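## Task

Swing the front door of server cabinet BT50 open to its full travel and leave it still there (the handle may remain pulled out). Every other cabinet must finish exactly as it began. Do not slam any door open or shut, since a severe slam counts as failure. The robot must not topple or finish leaning, or the task fails.

## Robot and tools

ROBOT. TidyBot++ is a single-arm mobile robot. Its base is 0.54 m long, 0.50 m wide and 0.38 m tall, on four powered casters. On top sits one seven-joint Kinova arm with a two-finger Robotiq gripper. The shoulder is 0.12 m ahead of the base centre and 0.68 m above the floor. Segment lengths: upper arm 0.42 m, forearm 0.31 m, wrist to hand point 0.31 m. The arm begins folded with the hand pointing down. base_camera is fixed on the base looking forward and down. wrist_camera looks along the hand.

FRAMES. Base frame: origin on the floor below the base centre, x forward, y left, z up, in metres. hand_pose is reported in this frame as [x, y, z, qw, qx, qy, qz]. It is the point midway between the finger pads. The hand's z axis runs out along the fingers, and the fingers close along its y axis. The odometry frame is the base frame as it was at scene start. base_odometry is in this frame, from wheel turns only, so slip counts as motion. Heading is in radians, left positive, from -3.142 to 3.142. base_tilt is in degrees, with forward and right leans positive.

move. Every argument is optional. A call with no action simply reports the state and images.
- base: an object holding offsets relative to the base's pose when the command starts, measured along the base axes at that moment. translate_m is forward metres (-2 to 2). strafe_m is leftward metres (-2 to 2). rotate_rad is a counter-clockwise turn in radians (-6.3 to 6.3). The base drives straight to the point given, and any rotation runs at its own pace.
- joints: absolute targets by name. Arm joints are in radians. joint_1_rad turns the arm about vertical, clockwise from above positive (opposite to heading), any angle. joint_2_rad is the shoulder, -2.249 to 2.249, 0 upright, positive leans forward. joint_3_rad takes any angle. joint_4_rad is the elbow, -2.579 to 2.579, 0 straight. joint_5_rad takes any angle. joint_6_rad is the wrist, -2.099 to 2.099. joint_7_rad takes any angle. Joints that take any angle go the short way round, so step them by less than half a turn at a time. gripper_pos runs from 0 (open, about 85 mm gap) to 1 (closed, squeezing about 100-150 N per finger).
- target: one list of seven numbers, an absolute hand pose in the base frame: x, y, z in metres, then the quaternion qw, qx, qy, qz. Alongside target, joints may name only gripper_pos.
- speeds: caps on top speed for this action only. translate_m and strafe_m take 0.05-0.5 m/s; give only one of them when both are moving. rotate_rad takes 0.1-1.57 rad/s.
- cameras: a list of base_camera, wrist_camera or all. Leaving it out gives all cameras; [] gives none.
- blocking: true (the default) returns once everything is at rest. false returns within about 0.5 s while motion continues.
No action may run longer than 15 s, and base moves time out after 14 s.

Other tools. wait(seconds 0-10) reports the state without commanding anything. stop brakes every running motion. zoom_image(camera, region [x0,y0,x1,y1] pixels, at most 504x504) enlarges part of that camera's latest image. read_manual only returns licence texts. finished_scene(scene = current scene number) ends the scene and cannot be undone. Any calls after it in the same reply apply to the next scene, whose task its result states.

RESULTS. The move line reads done, or else the worst status. base_status, joint_status and hand_status report done, moving, off_target, stopped, not_followed, contact_stop, time_out or torque_fault. A hand target counts as done within 10 mm and 2 degrees. Usually it lands within about 3 cm, so correct by adding (wanted - hand_pose) to the last target. hand_target shows where commanded joints would put the hand. To hold the hand still, resend hand_target, not hand_pose. motor_effort is a percentage of maximum torque, with the peak in brackets. Motor temperatures are listed per joint. "pose unreachable" or "joint command not followed" means a check withheld the targets. "ARM HIT" means the arm struck itself or the base. A refused call, or an unrequested stop (contact_stop, time_out, torque fault), cancels the rest of that reply's move, wait and finish calls.

CAUTIONS. The arm does not avoid obstacles, and a blocked joint keeps pushing. A pushed base can report done while short of its goal. Torque faults freeze the arm for 10 s. Motors heat when stretched or pushing; at 75 °C the arm sags for 30-60 s. The robot can tip if the raised arm snags while the base moves, or if the arm pulls or pushes sideways while extended. Back away or retract the arm to recover from a lean. Targets placed low and close in front of the base tend to miss, or can drive the arm into the base. For this job, grip the handle and open the door slowly, and never let it swing freely into its stop. Do not bump or open other cabinets. Avoid heavy shoves, yanks and twists on the gripper, and finish with the robot upright and clear.

Each tool is called after "Call:" by a JSON object that holds its "name" and its "arguments", one argument or row to a line.

## Session

Call:
{"name": "move", "arguments": {

}}

Scene clock: 0.00 s.
Motor temperatures (°C): [38 30 29 39 41 43 44]
base_odometry: x=+0.000 y=+0.000 heading=+0.000
base_tilt: forward=-0.7 right=-0.1
base_status: not commanded
joint_positions: joint_1_rad=-0.040 joint_2_rad=-0.384 joint_3_rad=+3.186 joint_4_rad=-2.546 joint_5_rad=+0.002 joint_6_rad=-0.884 joint_7_rad=+1.576 gripper_pos=+0.000
joint_status: not commanded
motor_effort: joint_1_rad=+0 joint_2_rad=-1 joint_3_rad=+0 joint_4_rad=+16 joint_5_rad=+0 joint_6_rad=+2 joint_7_rad=-1
hand_pose: x=+0.2524 y=+0.0021 z=+0.5869 quat_wxyz=(-0.007, +0.999, +0.002, +0.048) (m; base frame)
hand_target: x=+0.2522 y=+0.0021 z=+0.5868 quat_wxyz=(-0.007, +0.999, +0.002, +0.047) (m; base frame)
hand_status: not commanded
pictures: base_camera, wrist_camera

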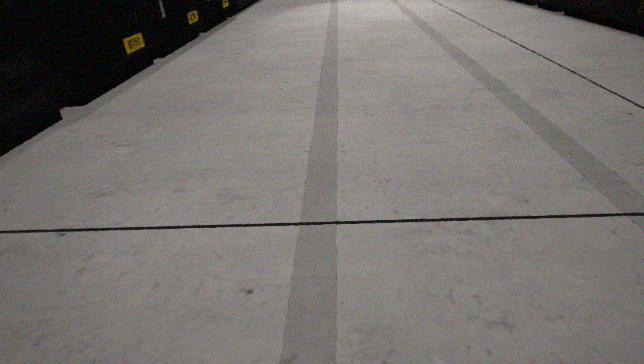

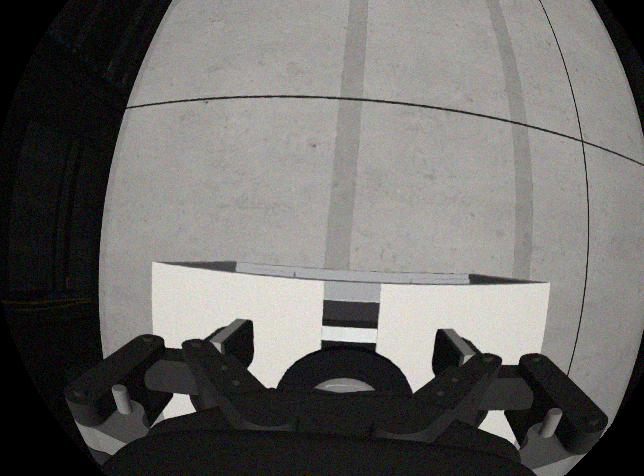

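Call:
{"name": "zoom_image", "arguments": {
  "camera": "base_camera",
  "region": [100, 0, 260, 80]
}}

Call:
{"name": "move", "arguments": {
  "joints": {"joint_6_rad": 0.7}
}}

Scaled by 3.150.

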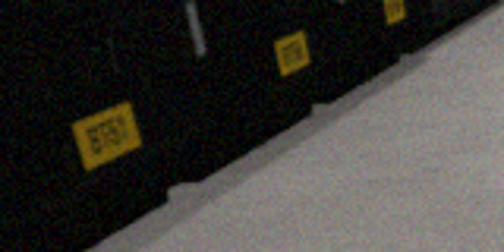

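Scene clock: 2.63 s.
Motor temperatures (°C): [38 30 29 39 41 43 44]
move: done
base_odometry: x=+0.000 y=+0.000 heading=+0.000
base_tilt: forward=-0.6 right=-0.1
base_status: not commanded
joint_positions: joint_1_rad=-0.040 joint_2_rad=-0.384 joint_3_rad=+3.186 joint_4_rad=-2.546 joint_5_rad=+0.002 joint_6_rad=+0.666 joint_7_rad=+1.576 gripper_pos=+0.000
joint_status: all done
motor_effort: joint_1_rad=+0(1) joint_2_rad=-5(5) joint_3_rad=+0(1) joint_4_rad=+20(21) joint_5_rad=+0(1) joint_6_rad=+9(10) joint_7_rad=-1(2)
hand_pose: x=+0.5334 y=-0.0029 z=+0.9200 quat_wxyz=(-0.003, +0.680, -0.004, +0.733) (m; base frame)
hand_target: x=+0.5323 y=-0.0031 z=+0.9301 quat_wxyz=(-0.003, +0.668, -0.004, +0.744) (m; base frame)
hand_status: not commanded
pictures: base_camera, wrist_camera
camera_calibration:
wrist_camera: T_world_to_cam=[[0.0531137, -0.998198, 0.0279134, -0.0508719], [0.103526, -0.022298, -0.994377, 0.917565], [0.993208, 0.0557048, 0.102155, -0.489941], [0, 0, 0, 1]] pos_world=[0.394324, -0.00302831, 0.963875]

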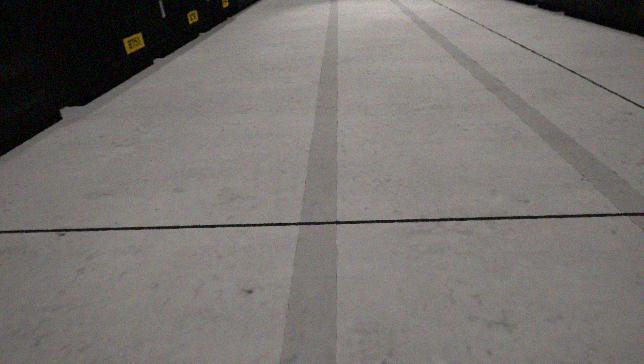

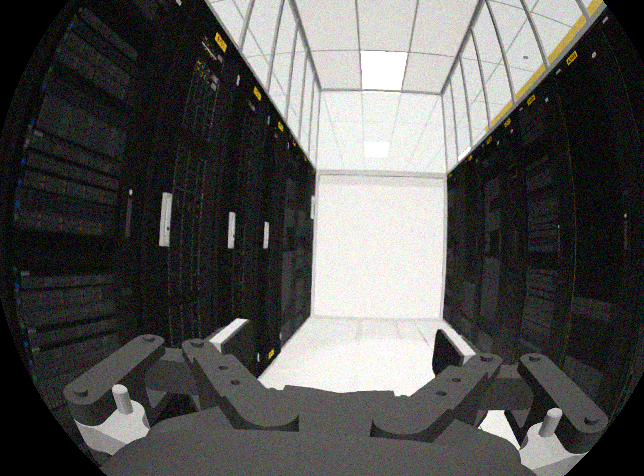

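Call:
{"name": "zoom_image", "arguments": {
  "camera": "wrist_camera",
  "region": [100, 0, 330, 200]
}}

Call:
{"name": "zoom_image", "arguments": {
  "camera": "wrist_camera",
  "region": [430, 0, 644, 200]
}}

Call:
{"name": "zoom_image", "arguments": {
  "camera": "wrist_camera",
  "region": [10, 0, 130, 120]
}}

Call:
{"name": "zoom_image", "arguments": {
  "camera": "wrist_camera",
  "region": [120, 130, 330, 360]
}}

Scaled by 2.191.

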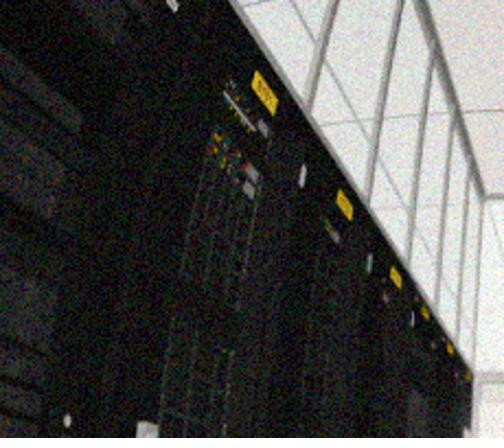

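Scaled by 2.355.

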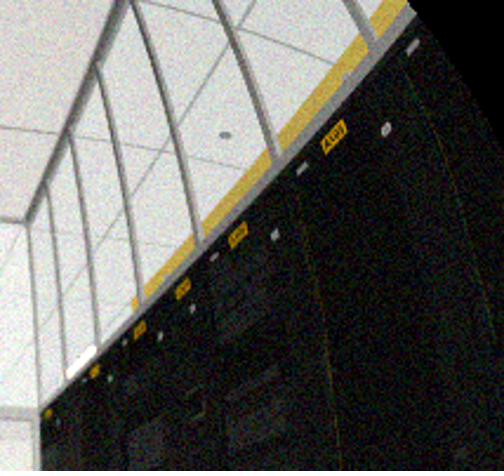

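Scaled by 4.200.

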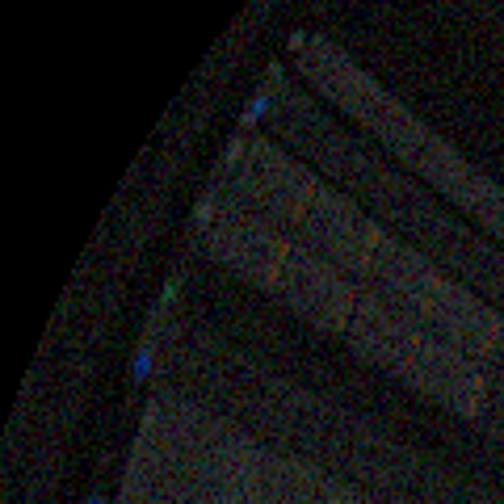

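Scaled by 2.191.

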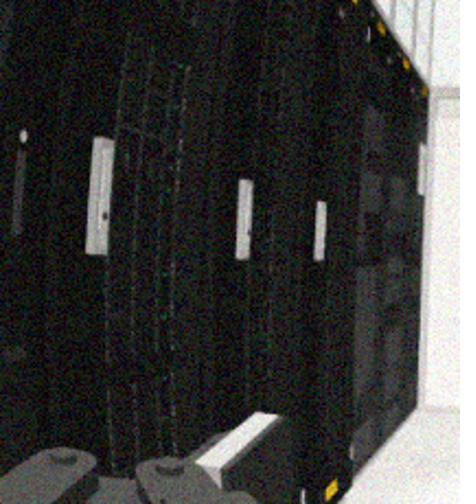

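Call:
{"name": "move", "arguments": {
  "joints": {"joint_1_rad": -1.0},
  "base": {"strafe_m": -0.4}
}}

Call:
{"name": "zoom_image", "arguments": {
  "camera": "wrist_camera",
  "region": [0, 0, 644, 200]
}}

Scene clock: 7.37 s.
Motor temperatures (°C): [38 30 29 39 41 43 44]
move: done
base_odometry: x=+0.000 y=-0.400 heading=+0.001
base_tilt: forward=-0.6 right=-0.1
base_status: done
joint_positions: joint_1_rad=-0.984 joint_2_rad=-0.384 joint_3_rad=+3.186 joint_4_rad=-2.546 joint_5_rad=+0.002 joint_6_rad=+0.667 joint_7_rad=+1.576 gripper_pos=+0.000
joint_status: all done
motor_effort: joint_1_rad=+0(2) joint_2_rad=-5(6) joint_3_rad=+0(2) joint_4_rad=+20(21) joint_5_rad=+0(1) joint_6_rad=+9(10) joint_7_rad=-1(1)
hand_pose: x=+0.3642 y=+0.3340 z=+0.9201 quat_wxyz=(-0.336, +0.607, +0.306, +0.652) (m; base frame)
hand_target: x=+0.3584 y=+0.3369 z=+0.9301 quat_wxyz=(-0.346, +0.594, +0.305, +0.659) (m; base frame)
hand_status: not commanded
pictures: base_camera, wrist_camera
camera_calibration:
wrist_camera: T_world_to_cam=[[0.839972, -0.541913, 0.0278889, -0.144494], [0.0789106, 0.0711399, -0.99434, 0.920423], [0.536861, 0.837419, 0.102518, -0.43596], [0, 0, 0, 1]] pos_world=[0.28279, 0.221299, 0.963937]

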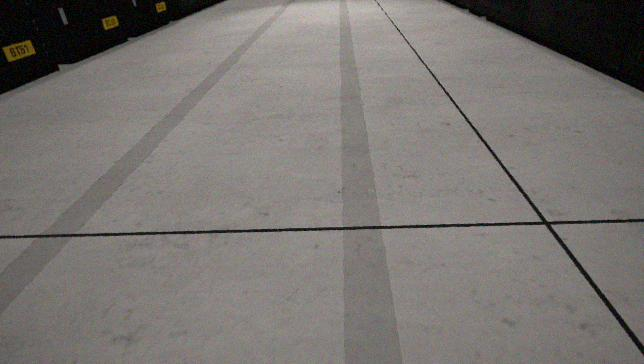

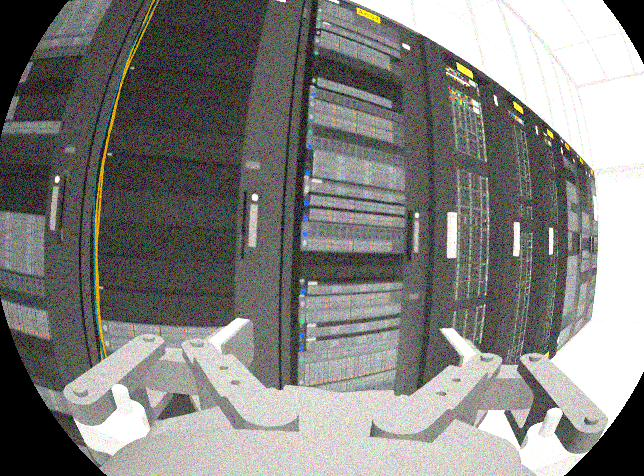

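Region (0, 0, 644, 200) is 644x200 pixels. A region can be at most 504 by 504 pixels.

Call:
{"name": "zoom_image", "arguments": {
  "camera": "wrist_camera",
  "region": [300, 0, 500, 150]
}}

Call:
{"name": "zoom_image", "arguments": {
  "camera": "wrist_camera",
  "region": [380, 150, 600, 340]
}}

Call:
{"name": "zoom_image", "arguments": {
  "camera": "base_camera",
  "region": [0, 0, 180, 100]
}}

Scaled by 2.520.

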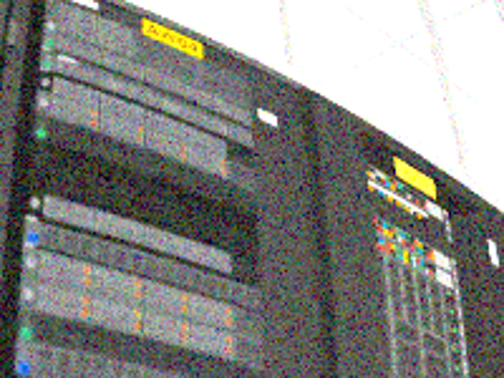

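Scaled by 2.291.

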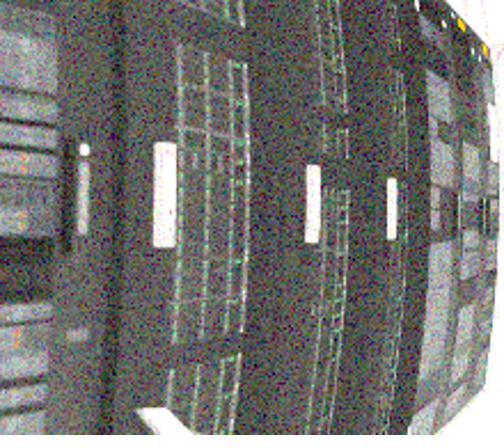

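Scaled by 2.800.

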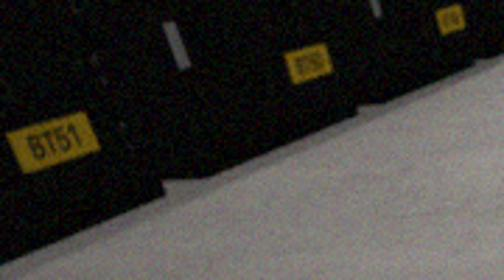

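Call:
{"name": "move", "arguments": {
  "joints": {"joint_1_rad": -0.04},
  "base": {"translate_m": 1.85, "rotate_rad": 1.57}
}}

Call:
{"name": "zoom_image", "arguments": {
  "camera": "wrist_camera",
  "region": [200, 100, 500, 350]
}}

Scene clock: 15.53 s.
Motor temperatures (°C): [38 30 29 39 41 43 44]
move: done
base_odometry: x=+1.850 y=-0.399 heading=+1.571
base_tilt: forward=-0.6 right=-0.1
base_status: done
joint_positions: joint_1_rad=-0.055 joint_2_rad=-0.384 joint_3_rad=+3.186 joint_4_rad=-2.546 joint_5_rad=+0.002 joint_6_rad=+0.667 joint_7_rad=+1.576 gripper_pos=+0.000
joint_status: all done
motor_effort: joint_1_rad=+0(2) joint_2_rad=-5(6) joint_3_rad=+0(1) joint_4_rad=+20(21) joint_5_rad=-1(1) joint_6_rad=+10(10) joint_7_rad=-1(2)
hand_pose: x=+0.5333 y=+0.0032 z=+0.9203 quat_wxyz=(-0.008, +0.680, +0.001, +0.733) (m; base frame)
hand_target: x=+0.5323 y=-0.0029 z=+0.9301 quat_wxyz=(-0.003, +0.668, -0.004, +0.744) (m; base frame)
hand_status: not commanded
pictures: base_camera, wrist_camera
camera_calibration:
wrist_camera: T_world_to_cam=[[0.0679155, -0.9973, 0.0279227, -0.0526466], [0.104899, -0.0206943, -0.994268, 0.917205], [0.992161, 0.0704553, 0.10321, -0.490736], [0, 0, 0, 1]] pos_world=[0.394251, 0.00105132, 0.964066]

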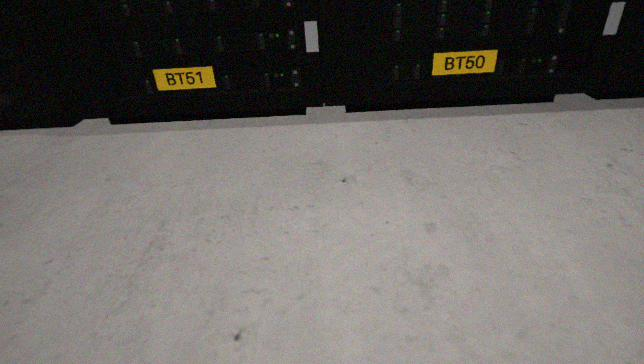

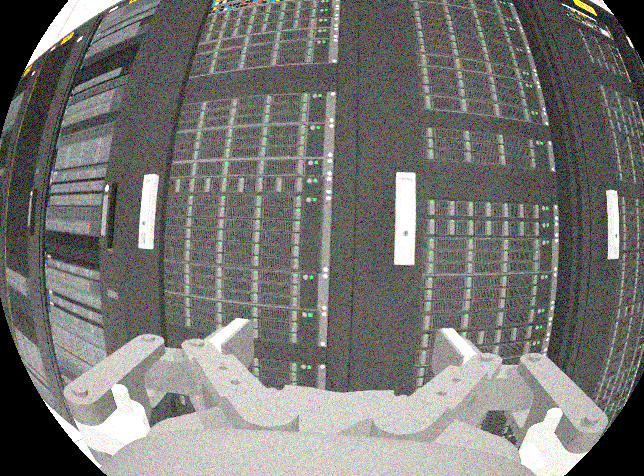

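Scaled by 1.680.

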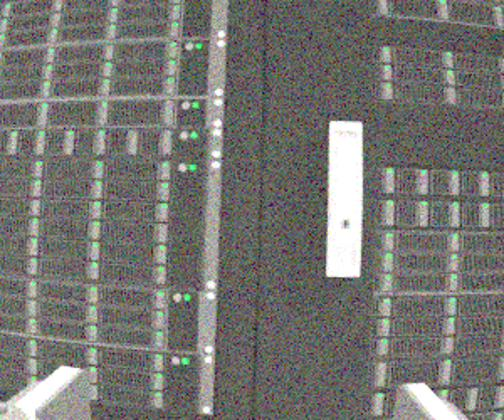

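Call:
{"name": "move", "arguments": {
  "joints": {"joint_1_rad": 0.8},
  "base": {"strafe_m": 0.35}
}}

Call:
{"name": "zoom_image", "arguments": {
  "camera": "wrist_camera",
  "region": [260, 130, 420, 300]
}}

Scene clock: 18.90 s.
Motor temperatures (°C): [38 30 29 39 41 43 44]
move: done
base_odometry: x=+1.500 y=-0.399 heading=+1.572
base_tilt: forward=-0.6 right=-0.2
base_status: done
joint_positions: joint_1_rad=+0.784 joint_2_rad=-0.384 joint_3_rad=+3.186 joint_4_rad=-2.546 joint_5_rad=+0.002 joint_6_rad=+0.667 joint_7_rad=+1.576 gripper_pos=+0.000
joint_status: all done
motor_effort: joint_1_rad=+0(1) joint_2_rad=-5(6) joint_3_rad=+0(2) joint_4_rad=+20(21) joint_5_rad=+0(1) joint_6_rad=+9(10) joint_7_rad=-1(1)
hand_pose: x=+0.3986 y=-0.3058 z=+0.9204 quat_wxyz=(+0.291, +0.622, -0.275, +0.673) (m; base frame)
hand_target: x=+0.3927 y=-0.3097 z=+0.9301 quat_wxyz=(+0.301, +0.609, -0.276, +0.681) (m; base frame)
hand_status: not commanded
pictures: base_camera, wrist_camera
camera_calibration:
wrist_camera: T_world_to_cam=[[-0.69591, -0.71758, 0.0280613, 0.0381534], [0.0547742, -0.0920008, -0.994251, 0.923142], [0.716037, -0.690373, 0.103329, -0.457979], [0, 0, 0, 1]] pos_world=[0.303917, -0.203868, 0.964087]

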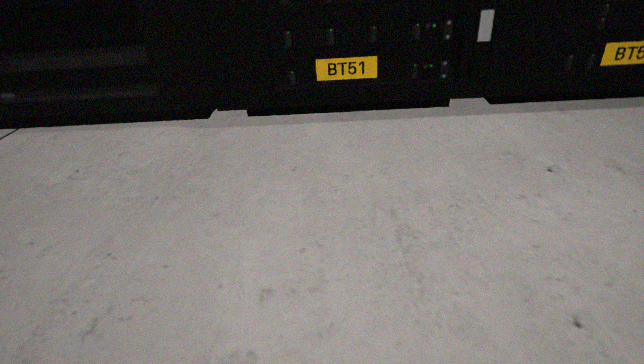

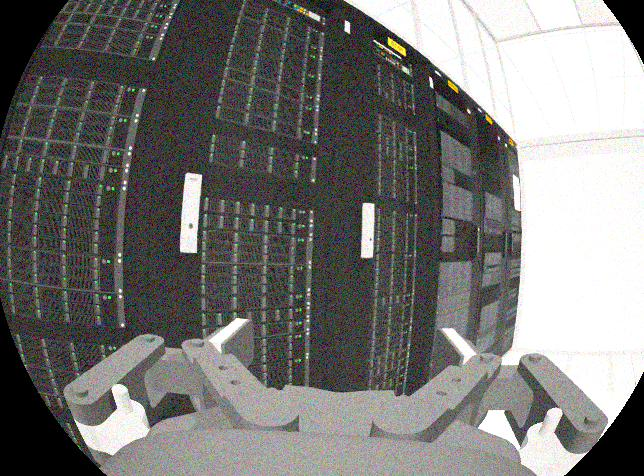

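Scaled by 2.965.

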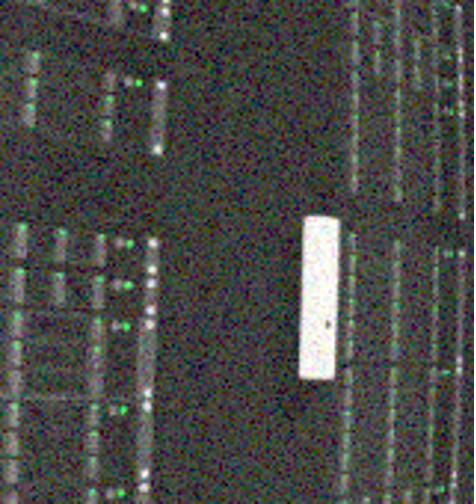

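Call:
{"name": "zoom_image", "arguments": {
  "camera": "wrist_camera",
  "region": [150, 160, 240, 265]
}}

Call:
{"name": "zoom_image", "arguments": {
  "camera": "wrist_camera",
  "region": [340, 190, 400, 270]
}}

Scaled by 4.800.

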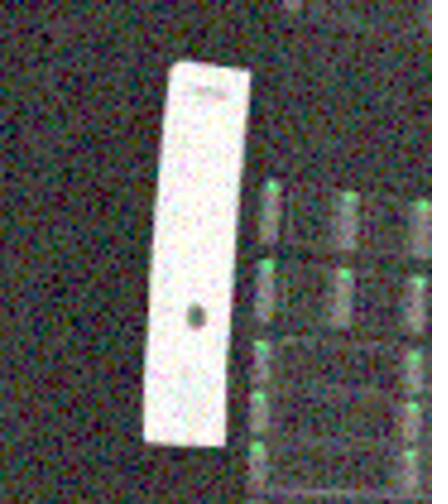

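Scaled by 6.300.

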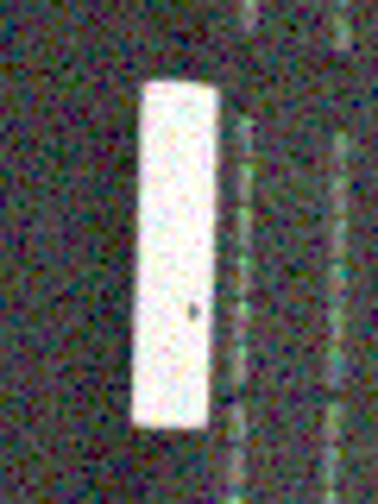

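Call:
{"name": "move", "arguments": {
  "joints": {"joint_1_rad": 0.0},
  "base": {"strafe_m": -0.37, "translate_m": 0.15}
}}

Call:
{"name": "zoom_image", "arguments": {
  "camera": "wrist_camera",
  "region": [270, 100, 420, 300]
}}

Scene clock: 23.70 s.
Motor temperatures (°C): [38 30 29 39 41 43 44]
move: done
base_odometry: x=+1.870 y=-0.248 heading=+1.573
base_tilt: forward=-0.6 right=-0.1
base_status: done
joint_positions: joint_1_rad=+0.016 joint_2_rad=-0.384 joint_3_rad=+3.186 joint_4_rad=-2.546 joint_5_rad=+0.002 joint_6_rad=+0.669 joint_7_rad=+1.576 gripper_pos=+0.000
joint_status: all done
motor_effort: joint_1_rad=+0(2) joint_2_rad=-5(8) joint_3_rad=+0(1) joint_4_rad=+20(21) joint_5_rad=+0(1) joint_6_rad=+9(10) joint_7_rad=-1(1)
hand_pose: x=+0.5325 y=-0.0260 z=+0.9208 quat_wxyz=(+0.018, +0.679, -0.023, +0.734) (m; base frame)
hand_target: x=+0.5319 y=-0.0194 z=+0.9301 quat_wxyz=(+0.012, +0.668, -0.017, +0.744) (m; base frame)
hand_status: not commanded
pictures: base_camera, wrist_camera
camera_calibration:
wrist_camera: T_world_to_cam=[[-0.00266285, -0.9996, 0.0281395, -0.0444084], [0.104842, -0.0282636, -0.994087, 0.916857], [0.994485, 0.000303106, 0.104876, -0.492515], [0, 0, 0, 1]] pos_world=[0.393555, -0.0183277, 0.964338]

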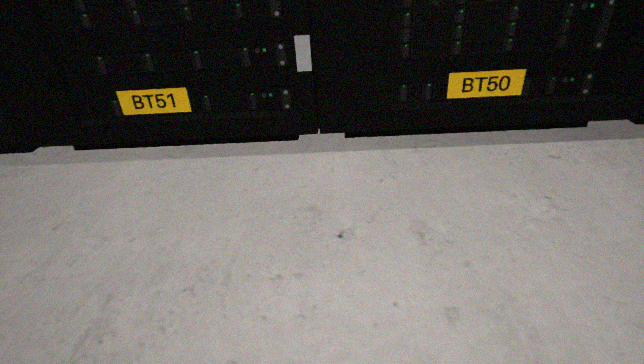

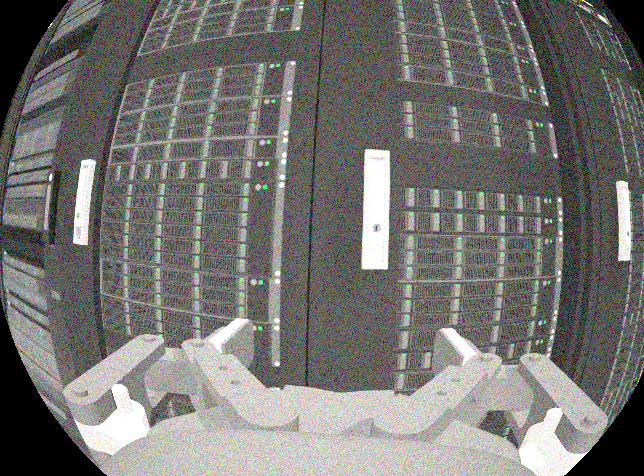

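Scaled by 2.520.

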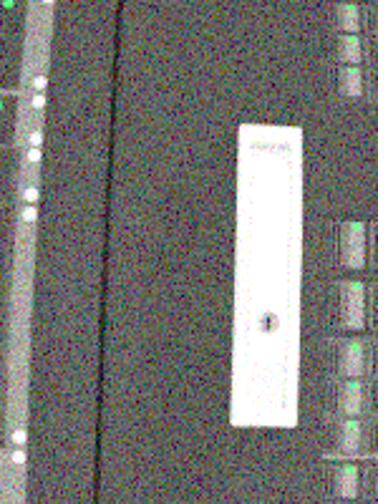

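Call:
{"name": "zoom_image", "arguments": {
  "camera": "wrist_camera",
  "region": [350, 140, 400, 205]
}}

Call:
{"name": "zoom_image", "arguments": {
  "camera": "wrist_camera",
  "region": [350, 205, 400, 280]
}}

Scaled by 7.754.

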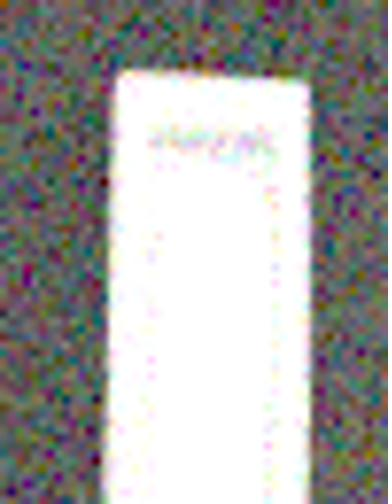

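Scaled by 6.720.

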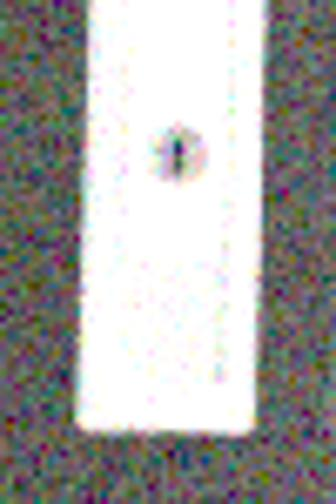

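Call:
{"name": "zoom_image", "arguments": {
  "camera": "wrist_camera",
  "region": [30, 155, 110, 260]
}}

Call:
{"name": "zoom_image", "arguments": {
  "camera": "wrist_camera",
  "region": [595, 165, 644, 275]
}}

Scaled by 4.800.

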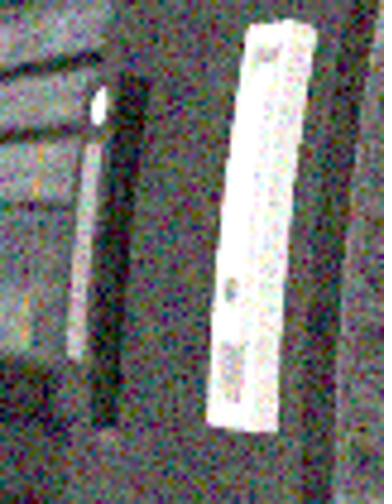

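Scaled by 4.582.

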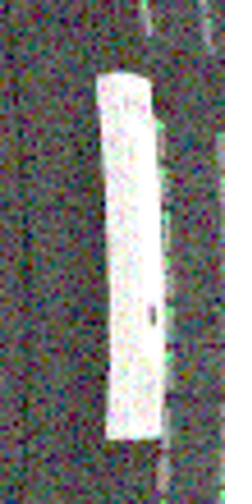

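Call:
{"name": "move", "arguments": {
  "target": [0.62, -0.078, 1.0, 0, 0.7071, 0, 0.7071]
}}

Call:
{"name": "zoom_image", "arguments": {
  "camera": "wrist_camera",
  "region": [260, 80, 440, 330]
}}

Scene clock: 29.03 s.
Motor temperatures (°C): [38 30 29 39 40 43 44]
move: off_target
base_odometry: x=+1.870 y=-0.248 heading=+1.573
base_tilt: forward=-0.6 right=-0.1
base_status: not commanded
joint_positions: joint_1_rad=-0.531 joint_2_rad=-0.371 joint_3_rad=+3.782 joint_4_rad=-2.133 joint_5_rad=+0.243 joint_6_rad=+0.314 joint_7_rad=+1.537 gripper_pos=+0.000
joint_status: not commanded
motor_effort: joint_1_rad=+0(1) joint_2_rad=-5(6) joint_3_rad=-3(4) joint_4_rad=+22(22) joint_5_rad=+0(1) joint_6_rad=+9(10) joint_7_rad=-1(2)
hand_pose: x=+0.6093 y=-0.0844 z=+1.0169 quat_wxyz=(-0.001, +0.685, -0.010, +0.728) (m; base frame)
hand_target: x=+0.6200 y=-0.0780 z=+1.0000 quat_wxyz=(+0.000, +0.707, +0.000, +0.707) (m; base frame)
hand_status: off_target (0.021 m and 3.7 deg from the pose sent, 0.129 m and 5.5 deg at the start)
pictures: base_camera, wrist_camera
camera_calibration:
wrist_camera: T_world_to_cam=[[0.0423769, -0.998916, 0.0192551, -0.123704], [0.0900324, -0.015376, -0.99582, 1.01454], [0.995037, 0.0439333, 0.0892832, -0.559772], [0, 0, 0, 1]] pos_world=[0.470894, -0.0833781, 1.06266]

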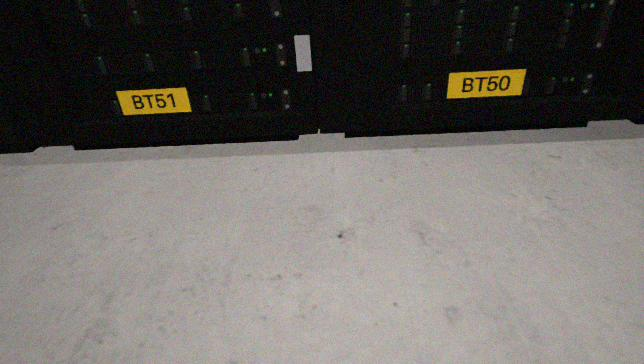

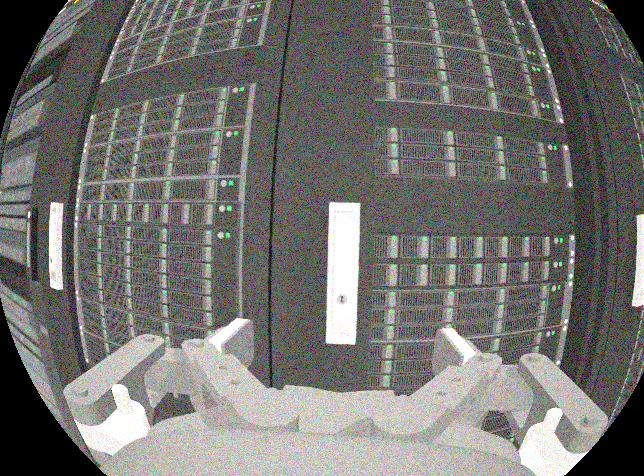

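Scaled by 2.016.

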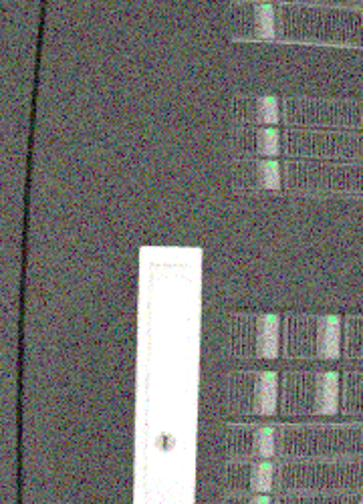

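Call:
{"name": "zoom_image", "arguments": {
  "camera": "wrist_camera",
  "region": [320, 265, 370, 350]
}}

Call:
{"name": "zoom_image", "arguments": {
  "camera": "wrist_camera",
  "region": [320, 195, 370, 275]
}}

Call:
{"name": "zoom_image", "arguments": {
  "camera": "wrist_camera",
  "region": [40, 190, 80, 300]
}}

Scaled by 5.929.

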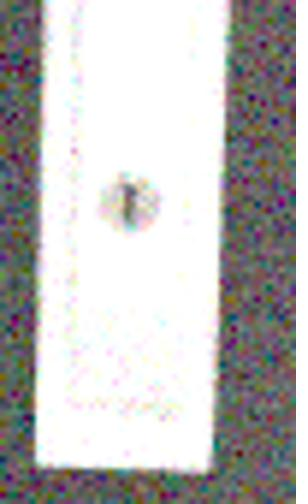

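Scaled by 6.300.

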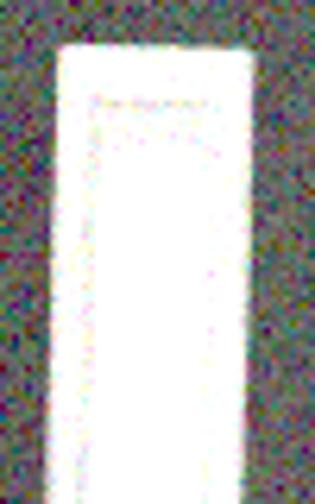

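Scaled by 4.582.

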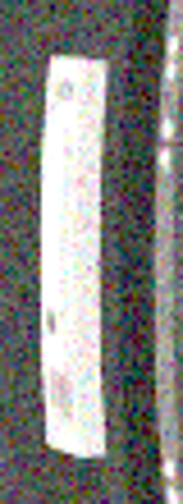

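Call:
{"name": "move", "arguments": {
  "target": [0.72, -0.070, 0.962, 0, 0.728, 0.008, 0.685]
}}

Call:
{"name": "zoom_image", "arguments": {
  "camera": "wrist_camera",
  "region": [260, 180, 420, 400]
}}

Scene clock: 33.47 s.
Motor temperatures (°C): [38 30 29 39 40 43 44]
move: off_target
base_odometry: x=+1.870 y=-0.248 heading=+1.573
base_tilt: forward=-0.6 right=-0.1
base_status: not commanded
joint_positions: joint_1_rad=+0.136 joint_2_rad=+0.002 joint_3_rad=+3.258 joint_4_rad=-1.968 joint_5_rad=+0.638 joint_6_rad=+0.386 joint_7_rad=+1.000 gripper_pos=+0.000
joint_status: not commanded
motor_effort: joint_1_rad=+0(1) joint_2_rad=-21(22) joint_3_rad=+0(4) joint_4_rad=+22(23) joint_5_rad=-2(3) joint_6_rad=+8(10) joint_7_rad=-1(2)
hand_pose: x=+0.7119 y=-0.0794 z=+0.9548 quat_wxyz=(+0.013, +0.735, -0.005, +0.678) (m; base frame)
hand_target: x=+0.7200 y=-0.0700 z=+0.9620 quat_wxyz=(+0.000, +0.728, +0.008, +0.685) (m; base frame)
hand_status: off_target (0.014 m and 2.4 deg from the pose sent, 0.124 m and 7.3 deg at the start)
pictures: base_camera, wrist_camera
camera_calibration:
wrist_camera: T_world_to_cam=[[0.034433, -0.998612, 0.0398542, -0.135795], [-0.0533575, -0.0416579, -0.997706, 1.04534], [0.997982, 0.0322275, -0.0547178, -0.522024], [0, 0, 0, 1]] pos_world=[0.581423, -0.0752369, 1.01979]

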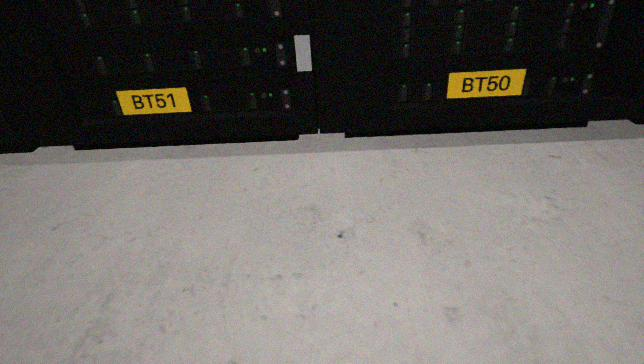

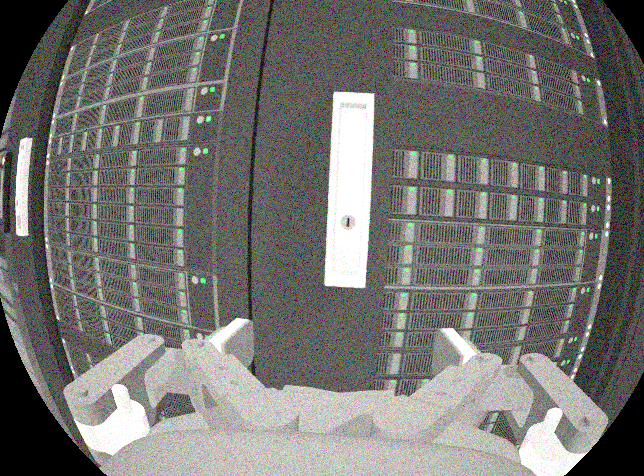

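Scaled by 2.291.

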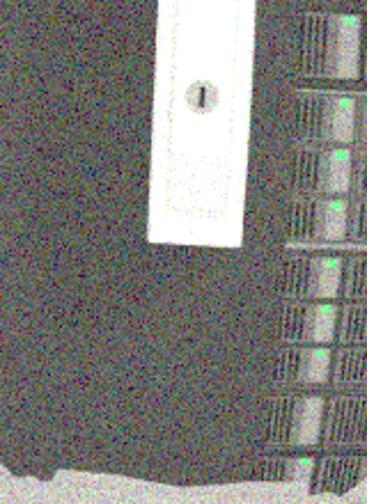

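Call:
{"name": "zoom_image", "arguments": {
  "camera": "wrist_camera",
  "region": [315, 200, 385, 300]
}}

Call:
{"name": "zoom_image", "arguments": {
  "camera": "wrist_camera",
  "region": [315, 80, 385, 180]
}}

Scaled by 5.040.

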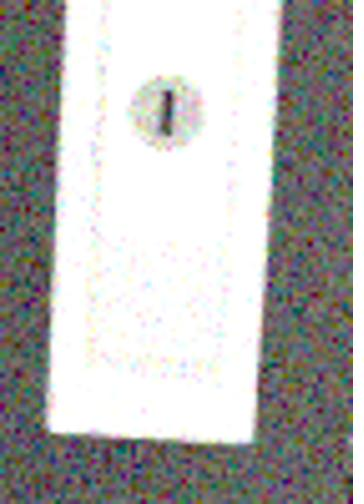

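Scaled by 5.040.

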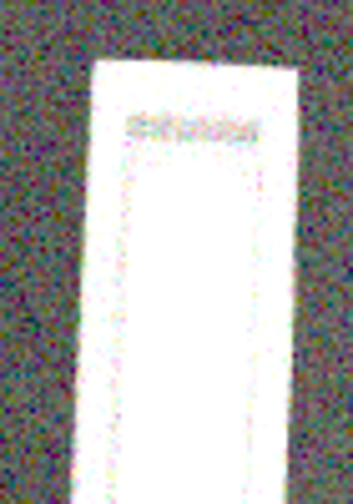

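Call:
{"name": "zoom_image", "arguments": {
  "camera": "wrist_camera",
  "region": [0, 125, 50, 250]
}}

Scaled by 4.032.

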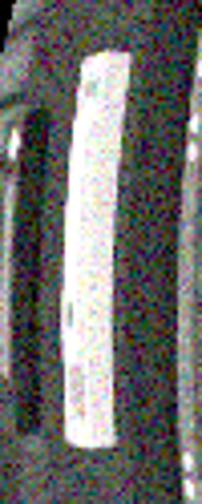

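Call:
{"name": "move", "arguments": {
  "target": [0.78, -0.075, 1.0, 0, 0.712, 0.004, 0.702],
  "joints": {"gripper_pos": 0.4}
}}

Call:
{"name": "zoom_image", "arguments": {
  "camera": "wrist_camera",
  "region": [240, 180, 460, 400]
}}

Scene clock: 41.87 s.
Motor temperatures (°C): [37 30 29 39 40 43 44]
move: off_target
base_odometry: x=+1.870 y=-0.248 heading=+1.573
base_tilt: forward=-0.6 right=-0.1
base_status: not commanded
joint_positions: joint_1_rad=+0.335 joint_2_rad=+0.125 joint_3_rad=+3.002 joint_4_rad=-1.751 joint_5_rad=+0.639 joint_6_rad=+0.386 joint_7_rad=+0.998 gripper_pos=+0.400
joint_status: all done
motor_effort: joint_1_rad=+0(1) joint_2_rad=-25(26) joint_3_rad=-1(1) joint_4_rad=+22(23) joint_5_rad=-2(3) joint_6_rad=+8(8) joint_7_rad=-1(1)
hand_pose: x=+0.7726 y=-0.0629 z=+1.0098 quat_wxyz=(-0.005, +0.702, +0.016, +0.712) (m; base frame)
hand_target: x=+0.7800 y=-0.0750 z=+1.0000 quat_wxyz=(+0.000, +0.712, +0.004, +0.702) (m; base frame)
hand_status: off_target (0.017 m and 2.3 deg from the pose sent, 0.082 m and 4.3 deg at the start)
pictures: base_camera, wrist_camera
camera_calibration:
wrist_camera: T_world_to_cam=[[0.0859794, -0.995072, 0.0493942, -0.172845], [0.0455208, -0.0456025, -0.997922, 1.02774], [0.995256, 0.0880491, 0.0413756, -0.671622], [0, 0, 0, 1]] pos_world=[0.636514, -0.0659901, 1.06193]

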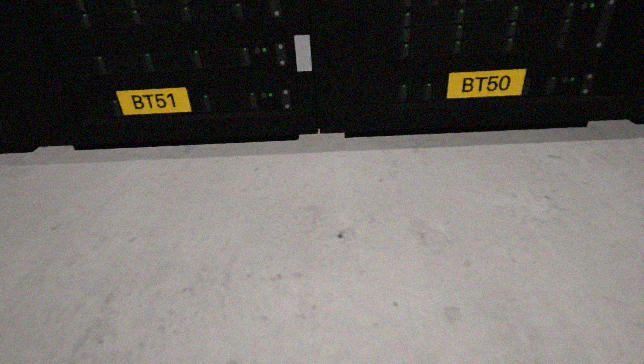

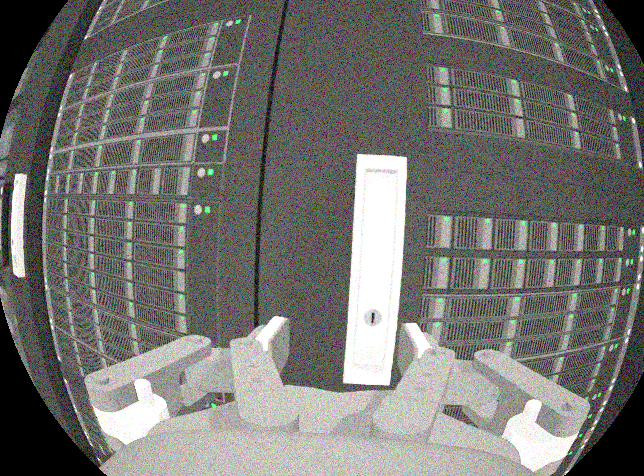

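Scaled by 2.291.

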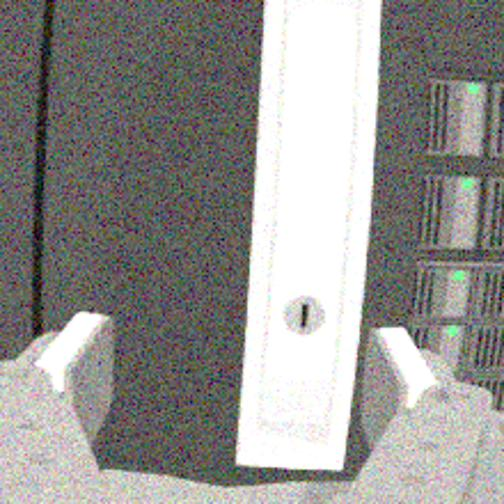

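Call:
{"name": "move", "arguments": {
  "target": [0.812, -0.088, 0.992, 0.0085, 0.717, -0.0085, 0.697]
}}

Call:
{"name": "zoom_image", "arguments": {
  "camera": "wrist_camera",
  "region": [240, 180, 460, 400]
}}

Scene clock: 47.73 s.
Motor temperatures (°C): [37 30 29 39 40 43 44]
move: off_target
base_odometry: x=+1.870 y=-0.248 heading=+1.573
base_tilt: forward=-0.6 right=-0.1
base_status: not commanded
joint_positions: joint_1_rad=+0.429 joint_2_rad=+0.216 joint_3_rad=+2.860 joint_4_rad=-1.664 joint_5_rad=+0.535 joint_6_rad=+0.338 joint_7_rad=+1.131 gripper_pos=+0.400
joint_status: not commanded
motor_effort: joint_1_rad=+0(1) joint_2_rad=-28(29) joint_3_rad=-2(2) joint_4_rad=+22(23) joint_5_rad=-2(3) joint_6_rad=+9(9) joint_7_rad=-1(1)
hand_pose: x=+0.8067 y=-0.0704 z=+1.0016 quat_wxyz=(-0.002, +0.706, +0.009, +0.708) (m; base frame)
hand_target: x=+0.8120 y=-0.0880 z=+0.9920 quat_wxyz=(+0.008, +0.717, -0.009, +0.697) (m; base frame)
hand_status: off_target (0.021 m and 3.0 deg from the pose sent, 0.050 m and 4.1 deg at the start)
pictures: base_camera, wrist_camera
camera_calibration:
wrist_camera: T_world_to_cam=[[0.0731567, -0.996388, 0.0431234, -0.166318], [0.0334605, -0.0407628, -0.998608, 1.02835], [0.996759, 0.0744978, 0.0303576, -0.695676], [0, 0, 0, 1]] pos_world=[0.671179, -0.0719727, 1.05521]

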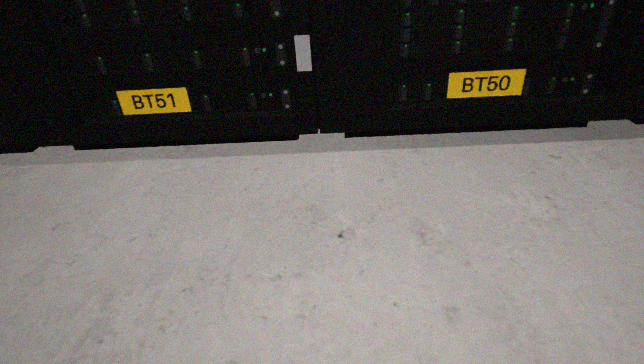

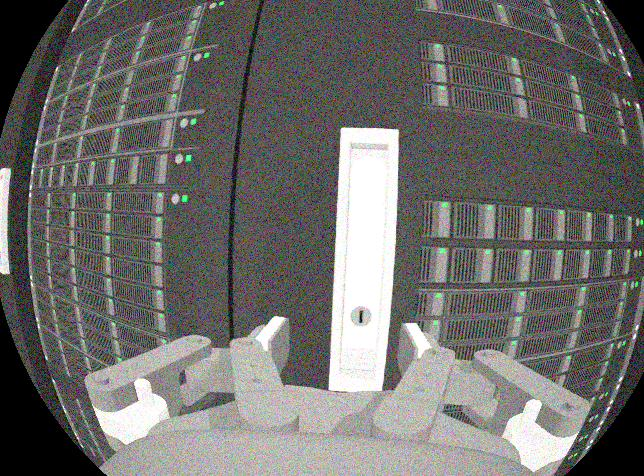

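Scaled by 2.291.

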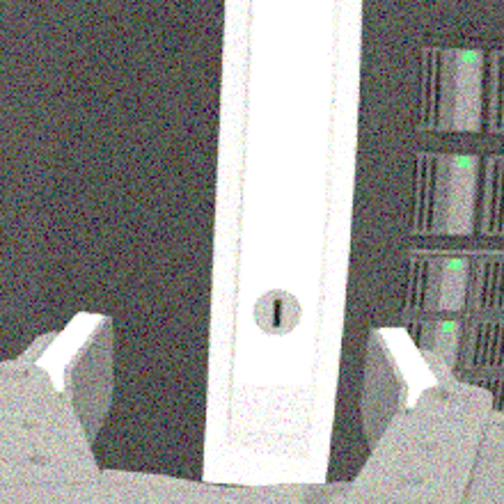

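Call:
{"name": "move", "arguments": {
  "target": [0.830, -0.098, 0.984, 0.014, 0.717, -0.014, 0.697]
}}

Call:
{"name": "zoom_image", "arguments": {
  "camera": "wrist_camera",
  "region": [240, 180, 460, 400]
}}

Scene clock: 50.53 s.
Motor temperatures (°C): [37 30 29 39 40 43 44]
move: off_target
base_odometry: x=+1.870 y=-0.248 heading=+1.573
base_tilt: forward=-0.6 right=-0.1
base_status: not commanded
joint_positions: joint_1_rad=+0.429 joint_2_rad=+0.266 joint_3_rad=+2.859 joint_4_rad=-1.622 joint_5_rad=+0.459 joint_6_rad=+0.337 joint_7_rad=+1.217 gripper_pos=+0.400
joint_status: not commanded
motor_effort: joint_1_rad=+0(1) joint_2_rad=-30(31) joint_3_rad=-2(3) joint_4_rad=+22(23) joint_5_rad=-1(2) joint_6_rad=+9(9) joint_7_rad=-1(1)
hand_pose: x=+0.8249 y=-0.0864 z=+0.9965 quat_wxyz=(+0.007, +0.704, +0.000, +0.710) (m; base frame)
hand_target: x=+0.8300 y=-0.0980 z=+0.9840 quat_wxyz=(+0.014, +0.717, -0.014, +0.697) (m; base frame)
hand_status: off_target (0.018 m and 2.8 deg from the pose sent, 0.040 m and 3.8 deg at the start)
pictures: base_camera, wrist_camera
camera_calibration:
wrist_camera: T_world_to_cam=[[0.0468695, -0.997936, 0.0439026, -0.162631], [0.0370164, -0.0421855, -0.998424, 1.01884], [0.998215, 0.0484208, 0.0349628, -0.720474], [0, 0, 0, 1]] pos_world=[0.689097, -0.0844292, 1.04956]

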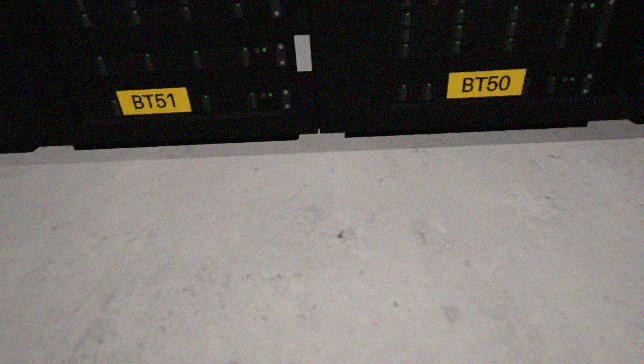

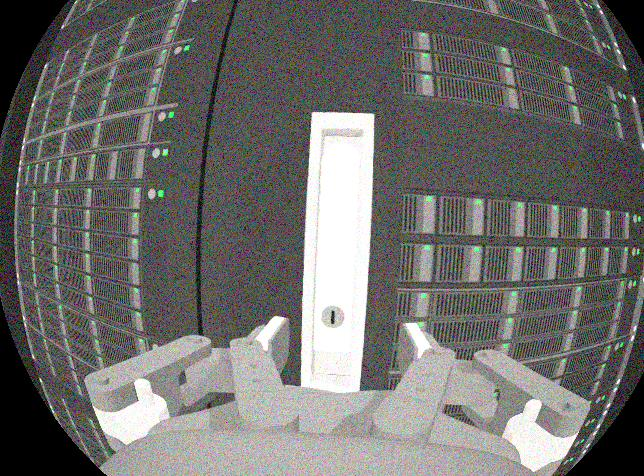

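Scaled by 2.291.

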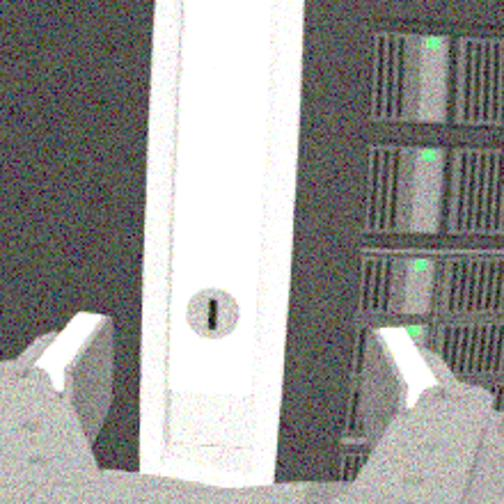

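Call:
{"name": "zoom_image", "arguments": {
  "camera": "wrist_camera",
  "region": [290, 290, 385, 395]
}}

Call:
{"name": "zoom_image", "arguments": {
  "camera": "wrist_camera",
  "region": [295, 105, 385, 205]
}}

Scaled by 4.800.

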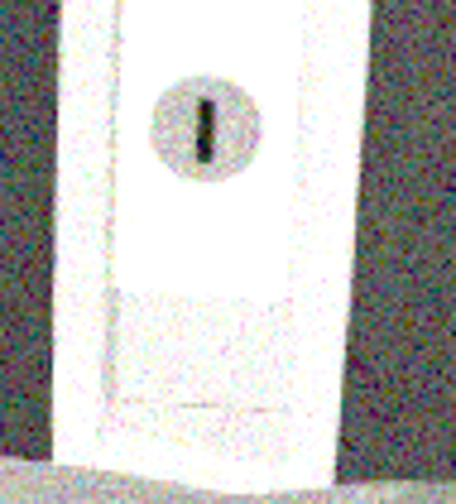

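Scaled by 5.040.

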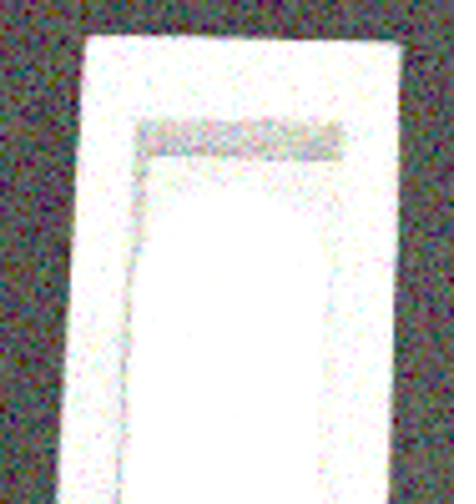

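Call:
{"name": "move", "arguments": {
  "target": [0.832, -0.086, 0.984, 0.01, 0.72, -0.01, 0.694]
}}

Call:
{"name": "zoom_image", "arguments": {
  "camera": "wrist_camera",
  "region": [240, 180, 460, 400]
}}

Scene clock: 52.83 s.
Motor temperatures (°C): [37 30 29 39 40 43 44]
move: off_target
base_odometry: x=+1.870 y=-0.248 heading=+1.573
base_tilt: forward=-0.6 right=-0.1
base_status: not commanded
joint_positions: joint_1_rad=+0.428 joint_2_rad=+0.266 joint_3_rad=+2.850 joint_4_rad=-1.617 joint_5_rad=+0.433 joint_6_rad=+0.316 joint_7_rad=+1.245 gripper_pos=+0.400
joint_status: not commanded
motor_effort: joint_1_rad=+0(1) joint_2_rad=-30(30) joint_3_rad=-2(3) joint_4_rad=+22(23) joint_5_rad=-1(2) joint_6_rad=+9(9) joint_7_rad=-1(1)
hand_pose: x=+0.8258 y=-0.0844 z=+0.9951 quat_wxyz=(+0.009, +0.708, -0.001, +0.706) (m; base frame)
hand_target: x=+0.8320 y=-0.0860 z=+0.9840 quat_wxyz=(+0.010, +0.720, -0.010, +0.694) (m; base frame)
hand_status: off_target (0.013 m and 2.2 deg from the pose sent, 0.014 m and 2.9 deg at the start)
pictures: base_camera, wrist_camera
camera_calibration:
wrist_camera: T_world_to_cam=[[0.0428521, -0.998109, 0.0440623, -0.157423], [0.026427, -0.042955, -0.998727, 1.02642], [0.998732, 0.043962, 0.0245364, -0.711858], [0, 0, 0, 1]] pos_world=[0.690576, -0.0817409, 1.04951]

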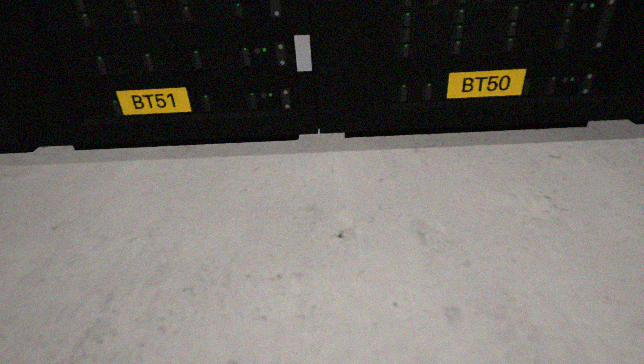

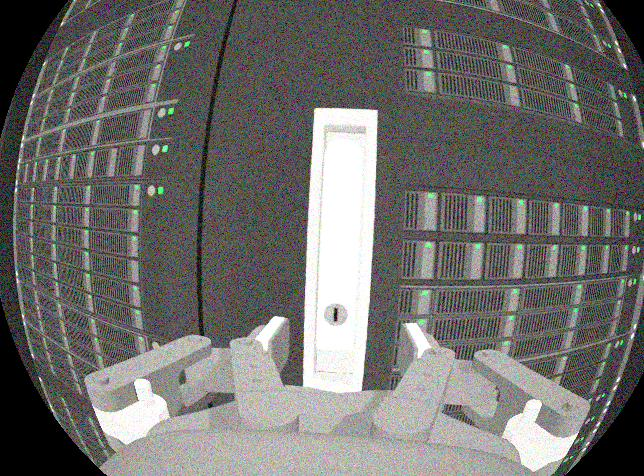

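Scaled by 2.291.

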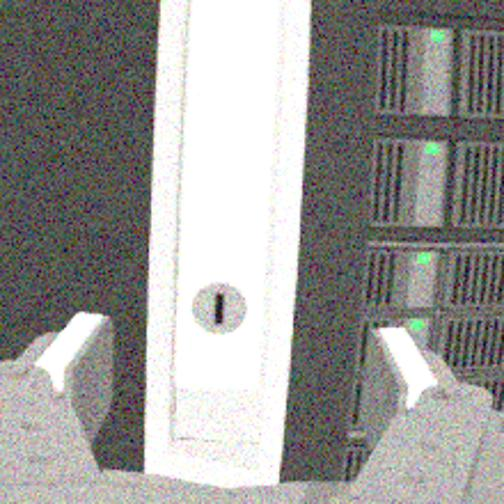

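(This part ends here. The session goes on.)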